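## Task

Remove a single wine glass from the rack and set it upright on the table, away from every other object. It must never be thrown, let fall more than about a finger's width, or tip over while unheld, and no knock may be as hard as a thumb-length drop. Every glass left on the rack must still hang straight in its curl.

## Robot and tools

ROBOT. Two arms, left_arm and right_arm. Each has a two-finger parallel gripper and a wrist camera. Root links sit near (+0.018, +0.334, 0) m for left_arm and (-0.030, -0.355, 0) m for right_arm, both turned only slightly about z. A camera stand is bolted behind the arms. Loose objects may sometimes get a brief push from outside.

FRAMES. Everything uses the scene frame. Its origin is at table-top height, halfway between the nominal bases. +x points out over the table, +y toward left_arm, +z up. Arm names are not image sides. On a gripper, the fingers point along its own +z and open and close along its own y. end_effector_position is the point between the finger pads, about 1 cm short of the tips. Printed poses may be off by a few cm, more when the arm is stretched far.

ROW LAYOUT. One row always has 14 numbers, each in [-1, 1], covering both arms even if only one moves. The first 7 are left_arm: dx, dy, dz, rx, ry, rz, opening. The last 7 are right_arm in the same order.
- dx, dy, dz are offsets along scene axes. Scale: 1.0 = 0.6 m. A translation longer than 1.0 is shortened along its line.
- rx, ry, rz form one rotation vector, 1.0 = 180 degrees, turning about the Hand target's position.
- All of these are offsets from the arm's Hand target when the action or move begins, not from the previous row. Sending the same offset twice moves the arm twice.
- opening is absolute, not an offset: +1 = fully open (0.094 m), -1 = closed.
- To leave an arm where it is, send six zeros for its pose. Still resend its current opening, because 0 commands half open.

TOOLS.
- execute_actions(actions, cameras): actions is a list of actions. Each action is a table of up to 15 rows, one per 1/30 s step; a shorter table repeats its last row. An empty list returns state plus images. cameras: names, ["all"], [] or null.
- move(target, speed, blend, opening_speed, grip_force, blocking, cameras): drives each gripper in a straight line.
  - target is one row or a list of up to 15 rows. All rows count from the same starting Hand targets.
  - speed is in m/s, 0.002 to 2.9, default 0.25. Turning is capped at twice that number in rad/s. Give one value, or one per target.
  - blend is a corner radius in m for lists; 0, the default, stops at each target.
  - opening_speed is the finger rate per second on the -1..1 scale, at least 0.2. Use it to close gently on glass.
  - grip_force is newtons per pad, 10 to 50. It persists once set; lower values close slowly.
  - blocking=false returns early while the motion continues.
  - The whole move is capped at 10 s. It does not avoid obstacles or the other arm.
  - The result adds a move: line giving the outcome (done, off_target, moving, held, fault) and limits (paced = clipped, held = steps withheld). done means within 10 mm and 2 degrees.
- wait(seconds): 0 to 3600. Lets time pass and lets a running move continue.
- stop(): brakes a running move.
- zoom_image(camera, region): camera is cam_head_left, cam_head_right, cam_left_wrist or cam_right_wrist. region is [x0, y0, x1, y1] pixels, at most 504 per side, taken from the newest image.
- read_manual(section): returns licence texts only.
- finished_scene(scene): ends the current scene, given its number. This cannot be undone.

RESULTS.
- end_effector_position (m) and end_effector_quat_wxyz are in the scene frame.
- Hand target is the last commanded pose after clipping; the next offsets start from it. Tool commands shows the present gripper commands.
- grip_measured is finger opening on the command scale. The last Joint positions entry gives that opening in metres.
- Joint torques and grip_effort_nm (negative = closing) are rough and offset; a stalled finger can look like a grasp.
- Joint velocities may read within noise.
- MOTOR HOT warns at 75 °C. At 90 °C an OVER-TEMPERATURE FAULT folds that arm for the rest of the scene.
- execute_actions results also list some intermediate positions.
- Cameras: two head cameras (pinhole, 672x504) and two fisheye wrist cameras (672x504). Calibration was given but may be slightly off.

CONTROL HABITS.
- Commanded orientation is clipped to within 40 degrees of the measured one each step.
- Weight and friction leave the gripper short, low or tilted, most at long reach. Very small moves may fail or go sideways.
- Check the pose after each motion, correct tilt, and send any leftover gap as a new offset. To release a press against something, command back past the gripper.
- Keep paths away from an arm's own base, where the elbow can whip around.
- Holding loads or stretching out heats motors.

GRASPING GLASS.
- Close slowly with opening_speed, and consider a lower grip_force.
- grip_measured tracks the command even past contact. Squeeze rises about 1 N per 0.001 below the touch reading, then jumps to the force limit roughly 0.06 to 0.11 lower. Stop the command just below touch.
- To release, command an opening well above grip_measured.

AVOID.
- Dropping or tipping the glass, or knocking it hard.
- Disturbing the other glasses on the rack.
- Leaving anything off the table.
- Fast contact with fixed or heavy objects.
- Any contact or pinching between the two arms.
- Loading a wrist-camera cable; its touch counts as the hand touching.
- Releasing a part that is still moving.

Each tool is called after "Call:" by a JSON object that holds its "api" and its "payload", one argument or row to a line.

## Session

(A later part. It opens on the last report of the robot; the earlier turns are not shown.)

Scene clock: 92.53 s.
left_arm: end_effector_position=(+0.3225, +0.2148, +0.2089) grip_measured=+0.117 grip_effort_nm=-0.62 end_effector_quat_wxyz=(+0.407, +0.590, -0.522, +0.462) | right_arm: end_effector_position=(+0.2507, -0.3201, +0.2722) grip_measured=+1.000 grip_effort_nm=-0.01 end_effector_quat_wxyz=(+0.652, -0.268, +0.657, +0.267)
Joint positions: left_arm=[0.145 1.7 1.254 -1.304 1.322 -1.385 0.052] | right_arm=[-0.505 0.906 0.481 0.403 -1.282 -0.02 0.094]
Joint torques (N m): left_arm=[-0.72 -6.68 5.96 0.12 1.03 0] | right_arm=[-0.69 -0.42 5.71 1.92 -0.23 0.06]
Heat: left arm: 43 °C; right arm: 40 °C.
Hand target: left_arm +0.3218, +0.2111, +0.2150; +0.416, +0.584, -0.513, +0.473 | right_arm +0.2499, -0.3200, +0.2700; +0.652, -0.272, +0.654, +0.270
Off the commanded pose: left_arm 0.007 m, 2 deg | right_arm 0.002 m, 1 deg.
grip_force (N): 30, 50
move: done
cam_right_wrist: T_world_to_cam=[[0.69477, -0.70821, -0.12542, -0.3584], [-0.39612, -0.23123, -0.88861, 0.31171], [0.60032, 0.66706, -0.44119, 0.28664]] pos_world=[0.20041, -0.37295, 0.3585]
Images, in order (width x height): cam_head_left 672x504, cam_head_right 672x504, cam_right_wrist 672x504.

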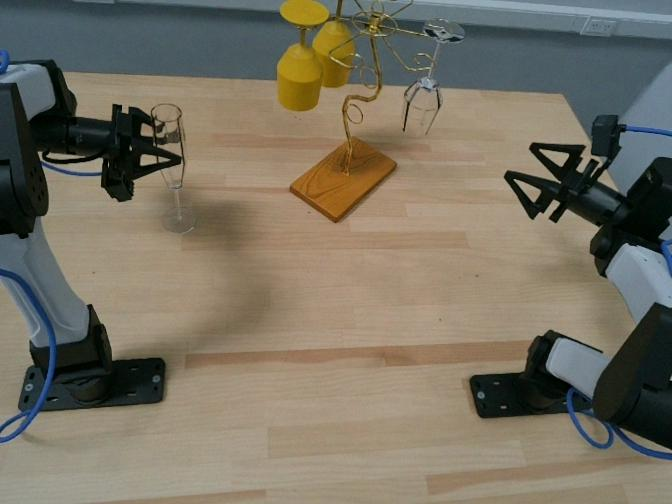

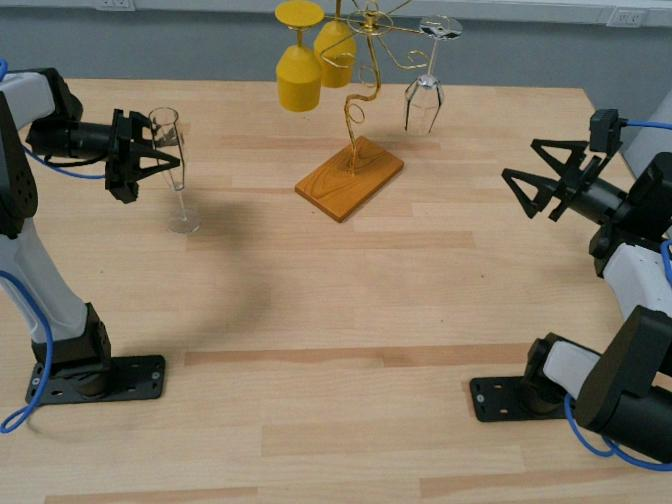

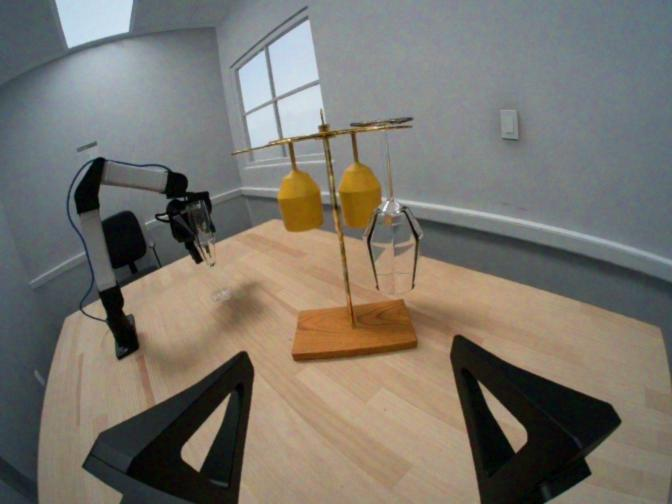

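Call:
{"api": "move", "payload": {
  "target": [0,0,-0.02,-0.0117,0,0,-0.05, 0,0,0,0,0,0,1],
  "speed": 0.04,
  "cameras": ["cam_right_wrist","cam_head_left","cam_left_wrist"]
}}

Call:
{"api": "zoom_image", "payload": {
  "camera": "cam_head_left",
  "region": [90, 80, 260, 260]
}}

Scene clock: 95.33 s.
left_arm: end_effector_position=(+0.3208, +0.2131, +0.1995) grip_measured=+0.117 grip_effort_nm=-0.62 end_effector_quat_wxyz=(+0.419, +0.585, -0.512, +0.469) | right_arm: end_effector_position=(+0.2507, -0.3201, +0.2722) grip_measured=+1.000 grip_effort_nm=-0.01 end_effector_quat_wxyz=(+0.652, -0.268, +0.657, +0.267)
Joint positions: left_arm=[0.145 1.716 1.208 -1.274 1.356 -1.364 0.052] | right_arm=[-0.505 0.906 0.481 0.403 -1.282 -0.02 0.094]
Joint torques (N m): left_arm=[-0.24 -6.06 6.01 0.04 1.04 0.18] | right_arm=[-0.72 -0.38 5.74 1.89 -0.22 0.07]
Heat: left arm: 43 °C; right arm: 40 °C.
Hand target: left_arm +0.3217, +0.2110, +0.2030; +0.427, +0.576, -0.504, +0.482 | right_arm +0.2499, -0.3200, +0.2700; +0.652, -0.272, +0.654, +0.270
Off the commanded pose: left_arm 0.004 m, 2 deg | right_arm 0.002 m, 1 deg.
grip_force (N): 30, 50
move: done
cam_left_wrist: T_world_to_cam=[[0.99095, 0.0909, 0.09878, -0.35076], [-0.1156, 0.20385, 0.97215, -0.1501], [0.06823, -0.97477, 0.21252, 0.24444]] pos_world=[0.31355, 0.30076, 0.12862]
cam_right_wrist: T_world_to_cam=[[0.69477, -0.70821, -0.12542, -0.3584], [-0.39612, -0.23123, -0.88861, 0.31171], [0.60032, 0.66706, -0.44119, 0.28664]] pos_world=[0.20041, -0.37295, 0.3585]
Images, in order (width x height): cam_head_left 672x504, cam_left_wrist 672x504, cam_right_wrist 672x504.

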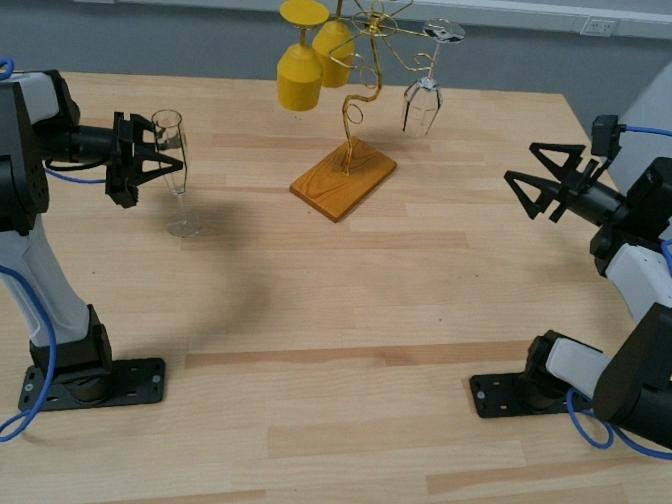

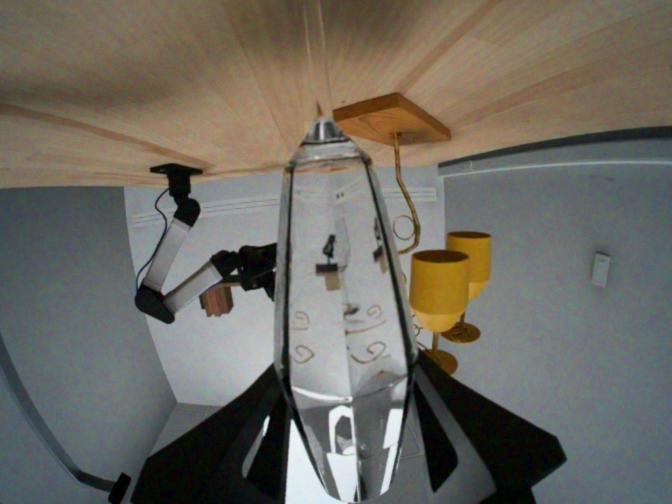

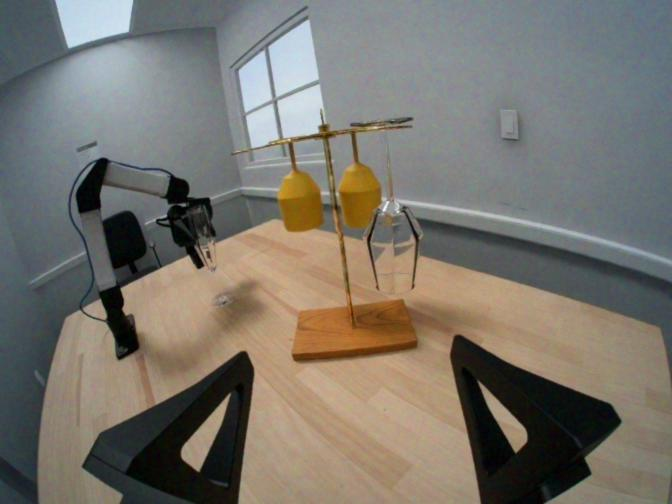

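Scaled by 2.800 from the camera's image (finer frame: 960x720).

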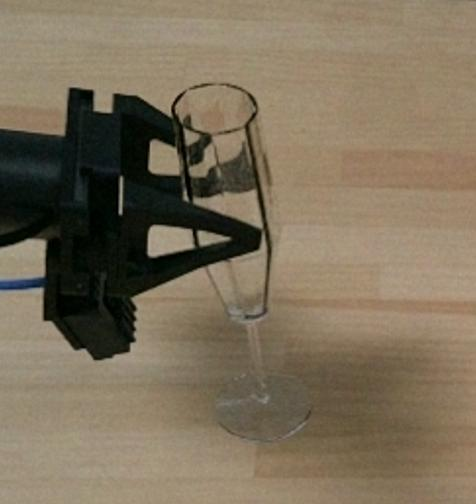

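Call:
{"api": "move", "payload": {
  "target": [0,0,-0.0333,0,0,0,-0.05, 0,0,0,0,0,0,1],
  "speed": 0.03,
  "cameras": ["cam_head_left"]
}}

Call:
{"api": "zoom_image", "payload": {
  "camera": "cam_head_left",
  "region": [90, 80, 260, 260]
}}

Scene clock: 96.93 s.
left_arm: end_effector_position=(+0.3212, +0.2127, +0.1838) grip_measured=+0.117 grip_effort_nm=-0.62 end_effector_quat_wxyz=(+0.421, +0.581, -0.509, +0.475) | right_arm: end_effector_position=(+0.2507, -0.3201, +0.2722) grip_measured=+1.000 grip_effort_nm=-0.01 end_effector_quat_wxyz=(+0.652, -0.268, +0.657, +0.267)
Joint positions: left_arm=[0.145 1.737 1.157 -1.206 1.371 -1.357 0.052] | right_arm=[-0.505 0.906 0.481 0.403 -1.282 -0.02 0.094]
Joint torques (N m): left_arm=[-0.29 -5.57 5.41 0.02 0.88 0.18] | right_arm=[-0.66 -0.46 5.74 1.9 -0.22 0.07]
Heat: left arm: 42 °C; right arm: 40 °C.
Hand target: left_arm +0.3218, +0.2110, +0.1830; +0.427, +0.576, -0.504, +0.482 | right_arm +0.2499, -0.3200, +0.2700; +0.652, -0.272, +0.654, +0.270
Off the commanded pose: left_arm 0.002 m, 1 deg | right_arm 0.002 m, 1 deg.
grip_force (N): 30, 50
move: done

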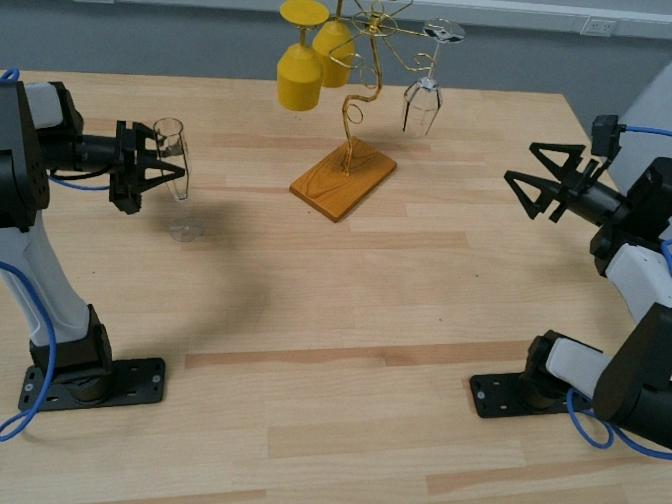

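Scaled by 2.800 from the camera's image (finer frame: 960x720).

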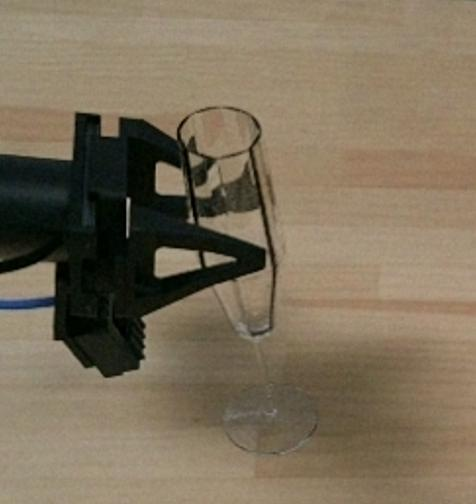

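Call:
{"api": "move", "payload": {
  "target": [0,0,-0.02,0.004,0,0,-0.05, 0,0,0,0,0,0,1],
  "speed": 0.03,
  "cameras": ["cam_head_left","cam_right_wrist"]
}}

Call:
{"api": "zoom_image", "payload": {
  "camera": "cam_head_left",
  "region": [90, 80, 260, 260]
}}

Scene clock: 98.13 s.
left_arm: end_effector_position=(+0.3218, +0.2118, +0.1828) grip_measured=+0.117 grip_effort_nm=-0.62 end_effector_quat_wxyz=(+0.423, +0.573, -0.505, +0.488) | right_arm: end_effector_position=(+0.2507, -0.3201, +0.2722) grip_measured=+1.000 grip_effort_nm=-0.01 end_effector_quat_wxyz=(+0.652, -0.268, +0.657, +0.267)
Joint positions: left_arm=[0.145 1.737 1.134 -1.167 1.401 -1.358 0.052] | right_arm=[-0.505 0.906 0.481 0.403 -1.282 -0.02 0.094]
Joint torques (N m): left_arm=[-0.17 -4.77 4.77 0.23 0.4 0] | right_arm=[-0.7 -0.44 5.71 1.93 -0.22 0.05]
Heat: left arm: 42 °C; right arm: 40 °C.
Hand target: left_arm +0.3218, +0.2110, +0.1710; +0.423, +0.579, -0.507, +0.479 | right_arm +0.2499, -0.3200, +0.2700; +0.652, -0.272, +0.654, +0.270
Off the commanded pose: left_arm 0.012 m, 1 deg | right_arm 0.002 m, 1 deg.
grip_force (N): 30, 50
move: off_target (left_arm)
cam_right_wrist: T_world_to_cam=[[0.69477, -0.70821, -0.12542, -0.3584], [-0.39612, -0.23123, -0.88861, 0.31171], [0.60032, 0.66706, -0.44119, 0.28664]] pos_world=[0.20041, -0.37295, 0.3585]

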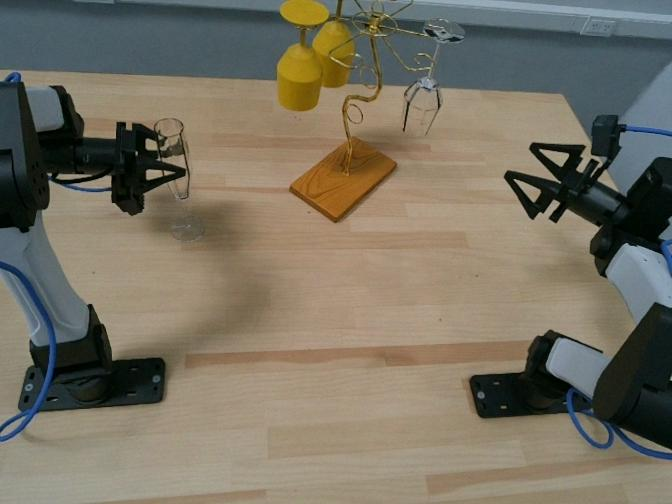

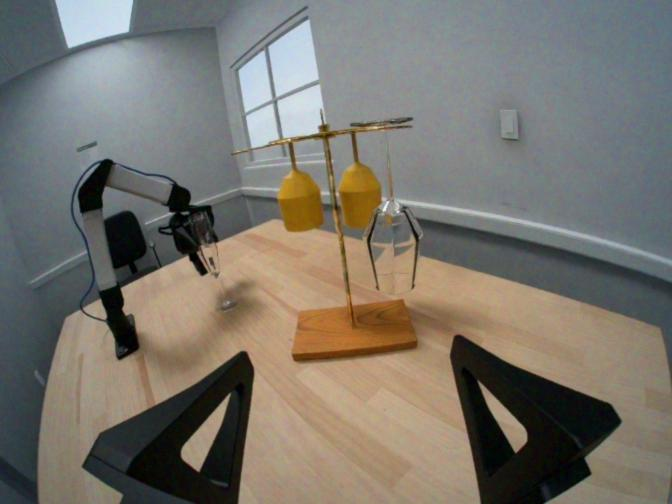

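Scaled by 2.800 from the camera's image (finer frame: 960x720).

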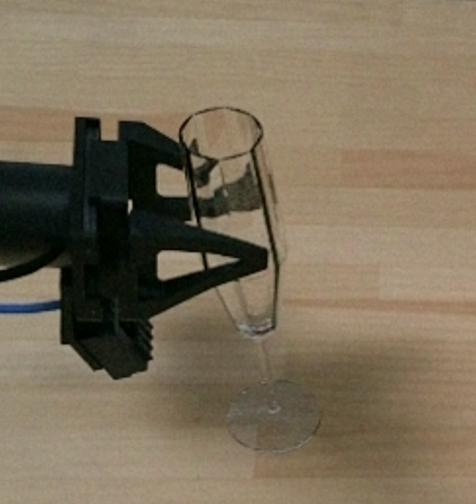

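Call:
{"api": "move", "payload": {
  "target": [0,0,0.015,0,0,0,-0.05, 0,0,0,0,0,0,1],
  "speed": 0.03,
  "cameras": ["cam_head_left","cam_right_wrist","cam_head_right"]
}}

Call:
{"api": "zoom_image", "payload": {
  "camera": "cam_right_wrist",
  "region": [150, 170, 300, 330]
}}

Call:
{"api": "zoom_image", "payload": {
  "camera": "cam_head_left",
  "region": [90, 80, 260, 260]
}}

Scene clock: 106.03 s.
left_arm: end_effector_position=(+0.3219, +0.2118, +0.1829) grip_measured=+0.117 grip_effort_nm=-0.62 end_effector_quat_wxyz=(+0.424, +0.573, -0.504, +0.488) | right_arm: end_effector_position=(+0.2507, -0.3201, +0.2722) grip_measured=+1.000 grip_effort_nm=-0.01 end_effector_quat_wxyz=(+0.652, -0.268, +0.657, +0.267)
Joint positions: left_arm=[0.145 1.737 1.134 -1.167 1.401 -1.362 0.052] | right_arm=[-0.505 0.906 0.481 0.403 -1.282 -0.02 0.094]
Joint torques (N m): left_arm=[-0.43 -6.27 6.91 0.02 0.37 -0.05] | right_arm=[-0.61 -0.39 5.72 1.93 -0.22 0.05]
Heat: left arm: 41 °C; right arm: 41 °C.
Hand target: left_arm +0.3218, +0.2110, +0.1800; +0.423, +0.578, -0.507, +0.479 | right_arm +0.2499, -0.3200, +0.2700; +0.652, -0.272, +0.654, +0.270
Off the commanded pose: left_arm 0.003 m, 1 deg | right_arm 0.002 m, 1 deg.
grip_force (N): 30, 50
move: done
cam_right_wrist: T_world_to_cam=[[0.69477, -0.70821, -0.12542, -0.3584], [-0.39612, -0.23123, -0.88861, 0.31171], [0.60032, 0.66706, -0.44119, 0.28664]] pos_world=[0.20041, -0.37295, 0.3585]
Images, in order (width x height): cam_head_left 672x504, cam_head_right 672x504, cam_right_wrist 672x504.

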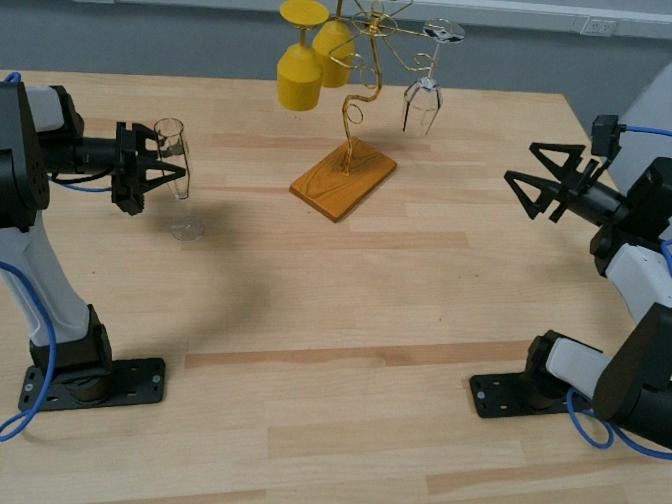

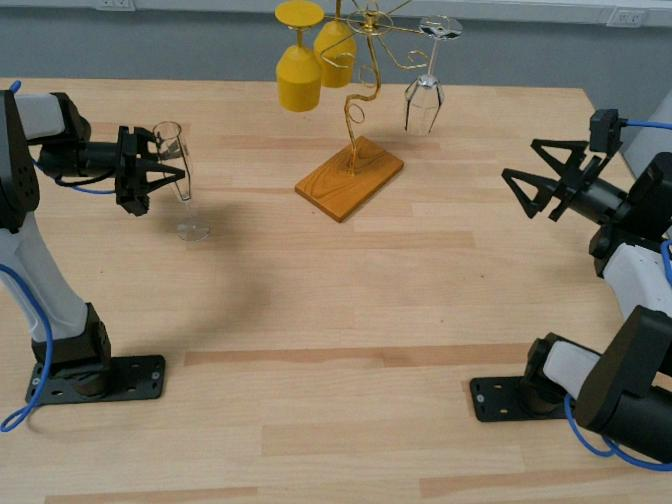

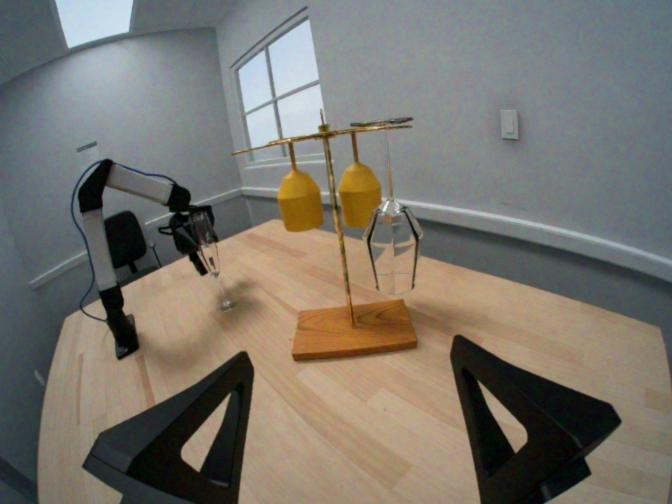

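Scaled by 3.150 from the camera's image (finer frame: 960x720).

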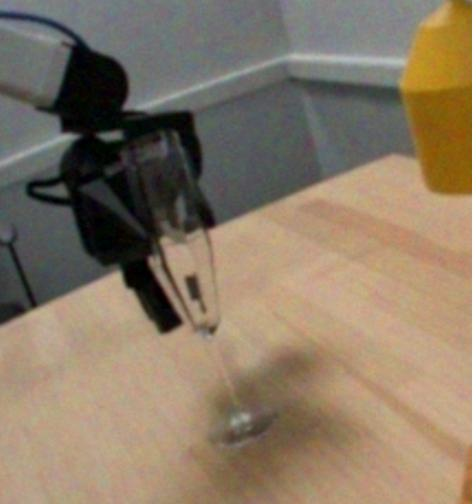

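Scaled by 2.800 from the camera's image (finer frame: 960x720).

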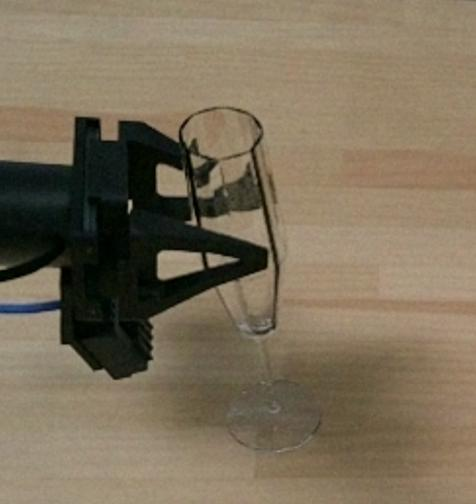

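Call:
{"api": "move", "payload": {
  "target": [0,0,0,0,0,0,0.95, 0,0,0,0,0,0,1],
  "opening_speed": 0.5,
  "cameras": ["cam_head_left","cam_left_wrist","cam_right_wrist"]
}}

Call:
{"api": "zoom_image", "payload": {
  "camera": "cam_head_left",
  "region": [90, 80, 260, 260]
}}

Scene clock: 109.67 s.
left_arm: end_effector_position=(+0.3215, +0.2121, +0.1811) grip_measured=+0.947 grip_effort_nm=0.19 end_effector_quat_wxyz=(+0.423, +0.577, -0.505, +0.483) | right_arm: end_effector_position=(+0.2507, -0.3201, +0.2722) grip_measured=+1.000 grip_effort_nm=-0.01 end_effector_quat_wxyz=(+0.652, -0.268, +0.657, +0.267)
Joint positions: left_arm=[0.145 1.737 1.134 -1.167 1.391 -1.368 0.091] | right_arm=[-0.505 0.906 0.481 0.403 -1.282 -0.02 0.094]
Joint torques (N m): left_arm=[-0.36 -5.94 6.72 0.03 0.55 0.02] | right_arm=[-0.73 -0.36 5.72 1.91 -0.23 0.05]
Heat: left arm: 41 °C; right arm: 41 °C.
Hand target: left_arm +0.3218, +0.2110, +0.1800; +0.423, +0.579, -0.507, +0.479 | right_arm +0.2499, -0.3200, +0.2700; +0.652, -0.272, +0.654, +0.270
Off the commanded pose: left_arm 0.002 m, 1 deg | right_arm 0.002 m, 1 deg.
grip_force (N): 30, 50
move: done
cam_left_wrist: T_world_to_cam=[[0.98884, 0.10179, 0.10881, -0.353], [-0.13008, 0.23366, 0.96358, -0.13207], [0.07266, -0.96698, 0.24429, 0.23842]] pos_world=[0.31456, 0.29734, 0.10743]
cam_right_wrist: T_world_to_cam=[[0.69477, -0.70821, -0.12542, -0.3584], [-0.39612, -0.23123, -0.88861, 0.31171], [0.60032, 0.66706, -0.44119, 0.28664]] pos_world=[0.20041, -0.37295, 0.3585]

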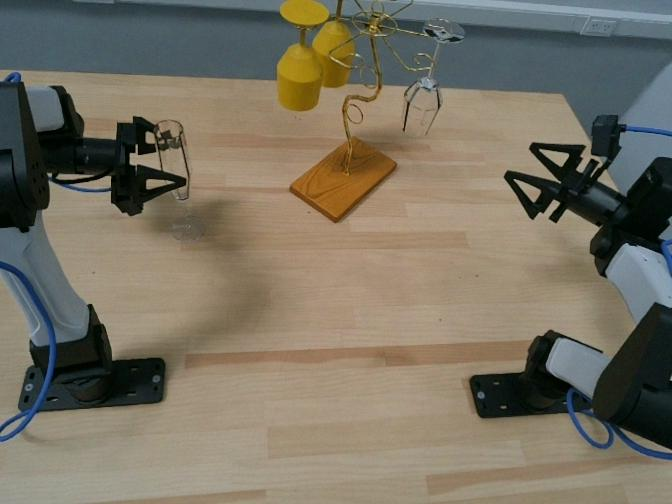

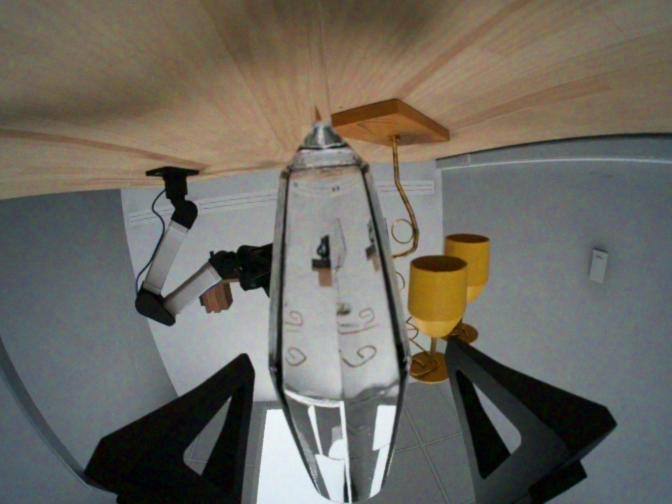

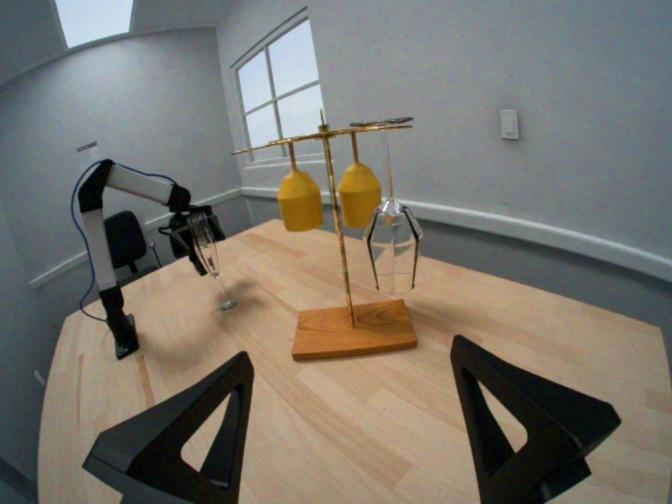

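Scaled by 2.800 from the camera's image (finer frame: 960x720).

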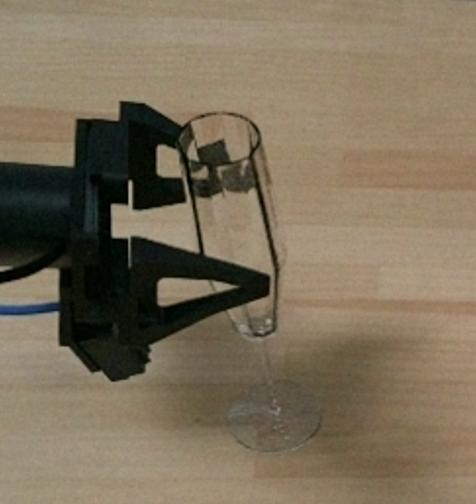

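Call:
{"api": "move", "payload": {
  "target": [-0.0167,0,0.005,0,0,0,1, 0,0,0,0,0,0,1],
  "speed": 0.05,
  "cameras": ["cam_left_wrist"]
}}

Scene clock: 110.97 s.
left_arm: end_effector_position=(+0.3171, +0.2114, +0.1784) grip_measured=+0.997 grip_effort_nm=0.19 end_effector_quat_wxyz=(+0.430, +0.581, -0.500, +0.477) | right_arm: end_effector_position=(+0.2507, -0.3201, +0.2722) grip_measured=+1.000 grip_effort_nm=-0.01 end_effector_quat_wxyz=(+0.652, -0.268, +0.657, +0.267)
Joint positions: left_arm=[0.145 1.737 1.12 -1.182 1.39 -1.361 0.094] | right_arm=[-0.505 0.906 0.481 0.403 -1.282 -0.02 0.094]
Joint torques (N m): left_arm=[0.02 -8.54 5.27 -0.12 0.57 0.16] | right_arm=[-0.72 -0.39 5.76 1.92 -0.22 0.03]
Heat: left arm: 41 °C; right arm: 41 °C.
Hand target: left_arm +0.3117, +0.2110, +0.1831; +0.423, +0.578, -0.507, +0.479 | right_arm +0.2499, -0.3200, +0.2700; +0.652, -0.272, +0.654, +0.270
Off the commanded pose: left_arm 0.007 m, 1 deg | right_arm 0.002 m, 1 deg.
grip_force (N): 30, 50
move: done
cam_left_wrist: T_world_to_cam=[[0.99108, 0.10057, 0.08745, -0.34496], [-0.10919, 0.2365, 0.96548, -0.13741], [0.07642, -0.96641, 0.24538, 0.23722]] pos_world=[0.30875, 0.29644, 0.10463]

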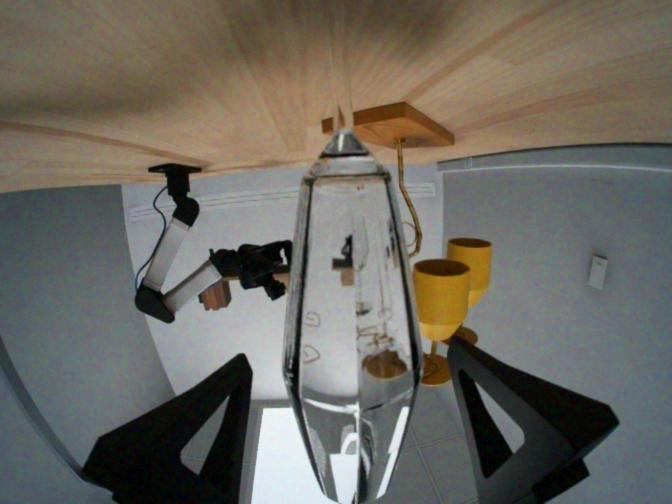

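Call:
{"api": "move", "payload": {
  "target": [
    [-0.0072,0.0402,0.0073,0,0,0.03,1, 0,0,0,0,0,0,1],
    [-0.0288,0.085,0.016,0,0,0.0689,1, 0,0,0,0,0,0,1]
  ],
  "speed": 0.06,
  "blend": 0.01,
  "cameras": ["cam_left_wrist","cam_head_left"]
}}

Scene clock: 113.63 s.
left_arm: end_effector_position=(+0.2992, +0.2618, +0.1908) grip_measured=+0.997 grip_effort_nm=0.19 end_effector_quat_wxyz=(+0.374, +0.629, -0.439, +0.521) | right_arm: end_effector_position=(+0.2507, -0.3201, +0.2722) grip_measured=+1.000 grip_effort_nm=-0.01 end_effector_quat_wxyz=(+0.652, -0.268, +0.657, +0.267)
Joint positions: left_arm=[0.355 1.57 0.991 -1.214 1.389 -1.359 0.094] | right_arm=[-0.505 0.906 0.481 0.403 -1.282 -0.02 0.094]
Joint torques (N m): left_arm=[0.61 -6.57 5.53 -0.08 0.53 0.11] | right_arm=[-0.62 -0.38 5.71 1.92 -0.23 0.05]
Heat: left arm: 41 °C; right arm: 41 °C.
Hand target: left_arm +0.2944, +0.2620, +0.1926; +0.369, +0.630, -0.442, +0.522 | right_arm +0.2499, -0.3200, +0.2700; +0.652, -0.272, +0.654, +0.270
Off the commanded pose: left_arm 0.005 m, 1 deg | right_arm 0.002 m, 1 deg.
grip_force (N): 30, 50
move: done
cam_left_wrist: T_world_to_cam=[[0.94758, 0.30486, 0.09566, -0.37537], [-0.16345, 0.20524, 0.96497, -0.13879], [0.27455, -0.93002, 0.24431, 0.21573]] pos_world=[0.27378, 0.34356, 0.11713]
Images, in order (width x height): cam_head_left 672x504, cam_left_wrist 672x504.

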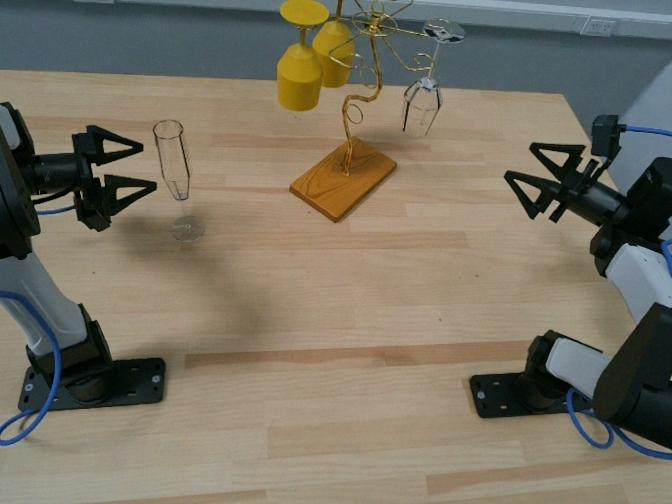

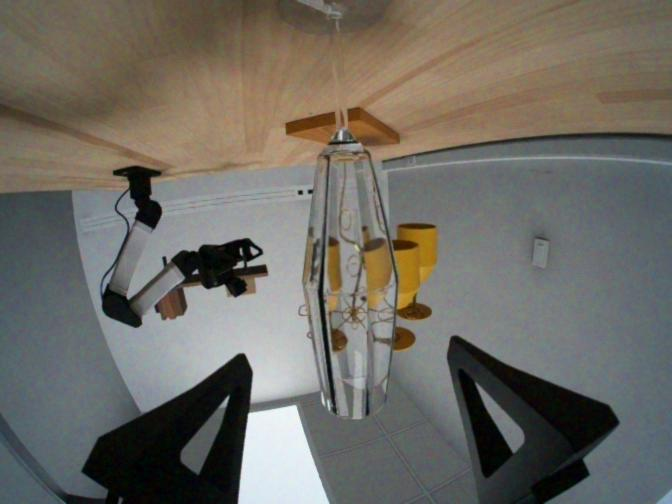

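Call:
{"api": "move", "payload": {
  "target": [-0.0462,0.0512,0.0167,0,0,0.0589,1, 0,0,0,0,0,0,1],
  "speed": 0.15,
  "cameras": ["cam_head_left","cam_right_wrist"]
}}

Scene clock: 115.43 s.
left_arm: end_effector_position=(+0.2700, +0.2930, +0.2033) grip_measured=+0.997 grip_effort_nm=0.19 end_effector_quat_wxyz=(+0.321, +0.666, -0.381, +0.555) | right_arm: end_effector_position=(+0.2507, -0.3201, +0.2722) grip_measured=+1.000 grip_effort_nm=-0.01 end_effector_quat_wxyz=(+0.652, -0.268, +0.657, +0.267)
Joint positions: left_arm=[0.549 1.391 0.88 -1.311 1.387 -1.321 0.094] | right_arm=[-0.505 0.906 0.481 0.403 -1.282 -0.02 0.094]
Joint torques (N m): left_arm=[0.42 -4.42 5.81 -0.12 0.49 0.11] | right_arm=[-0.66 -0.38 5.74 1.91 -0.22 0.05]
Heat: left arm: 41 °C; right arm: 41 °C.
Hand target: left_arm +0.2667, +0.2927, +0.2026; +0.319, +0.668, -0.382, +0.553 | right_arm +0.2499, -0.3200, +0.2700; +0.652, -0.272, +0.654, +0.270
Off the commanded pose: left_arm 0.003 m, 0 deg | right_arm 0.002 m, 1 deg.
grip_force (N): 30, 50
move: done
cam_right_wrist: T_world_to_cam=[[0.69477, -0.70821, -0.12542, -0.3584], [-0.39612, -0.23123, -0.88861, 0.31171], [0.60032, 0.66706, -0.44119, 0.28664]] pos_world=[0.20041, -0.37295, 0.3585]

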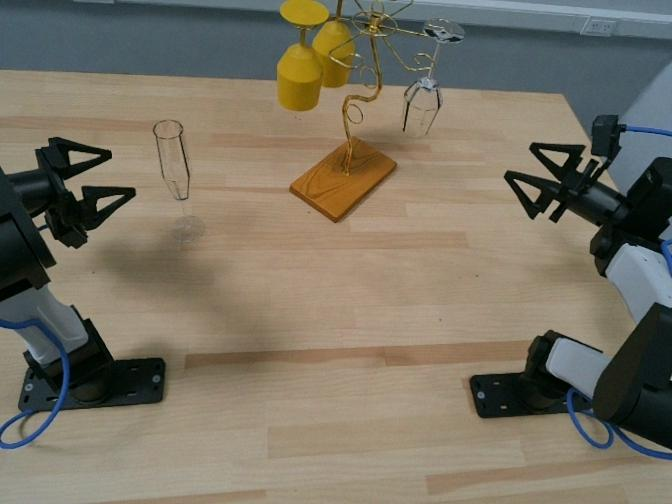

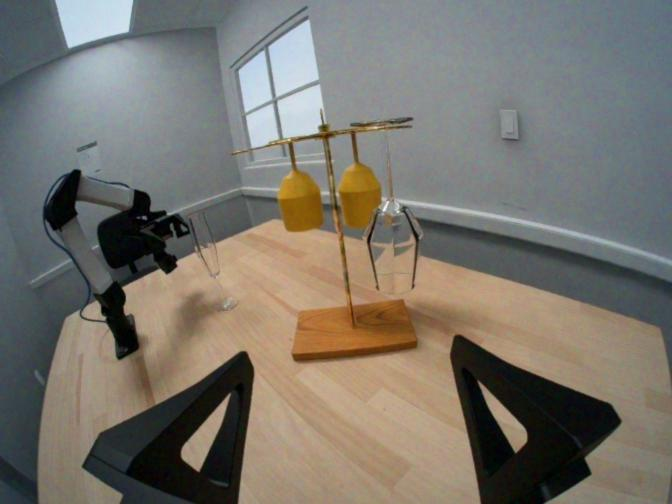

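The glass is standing upright, the other three hang undisturbed, and the gripper is clear. I'm finishing scene 1.

Call:
{"api": "finished_scene", "payload": {
  "scene": 1
}}

The scene is finished: the task was done.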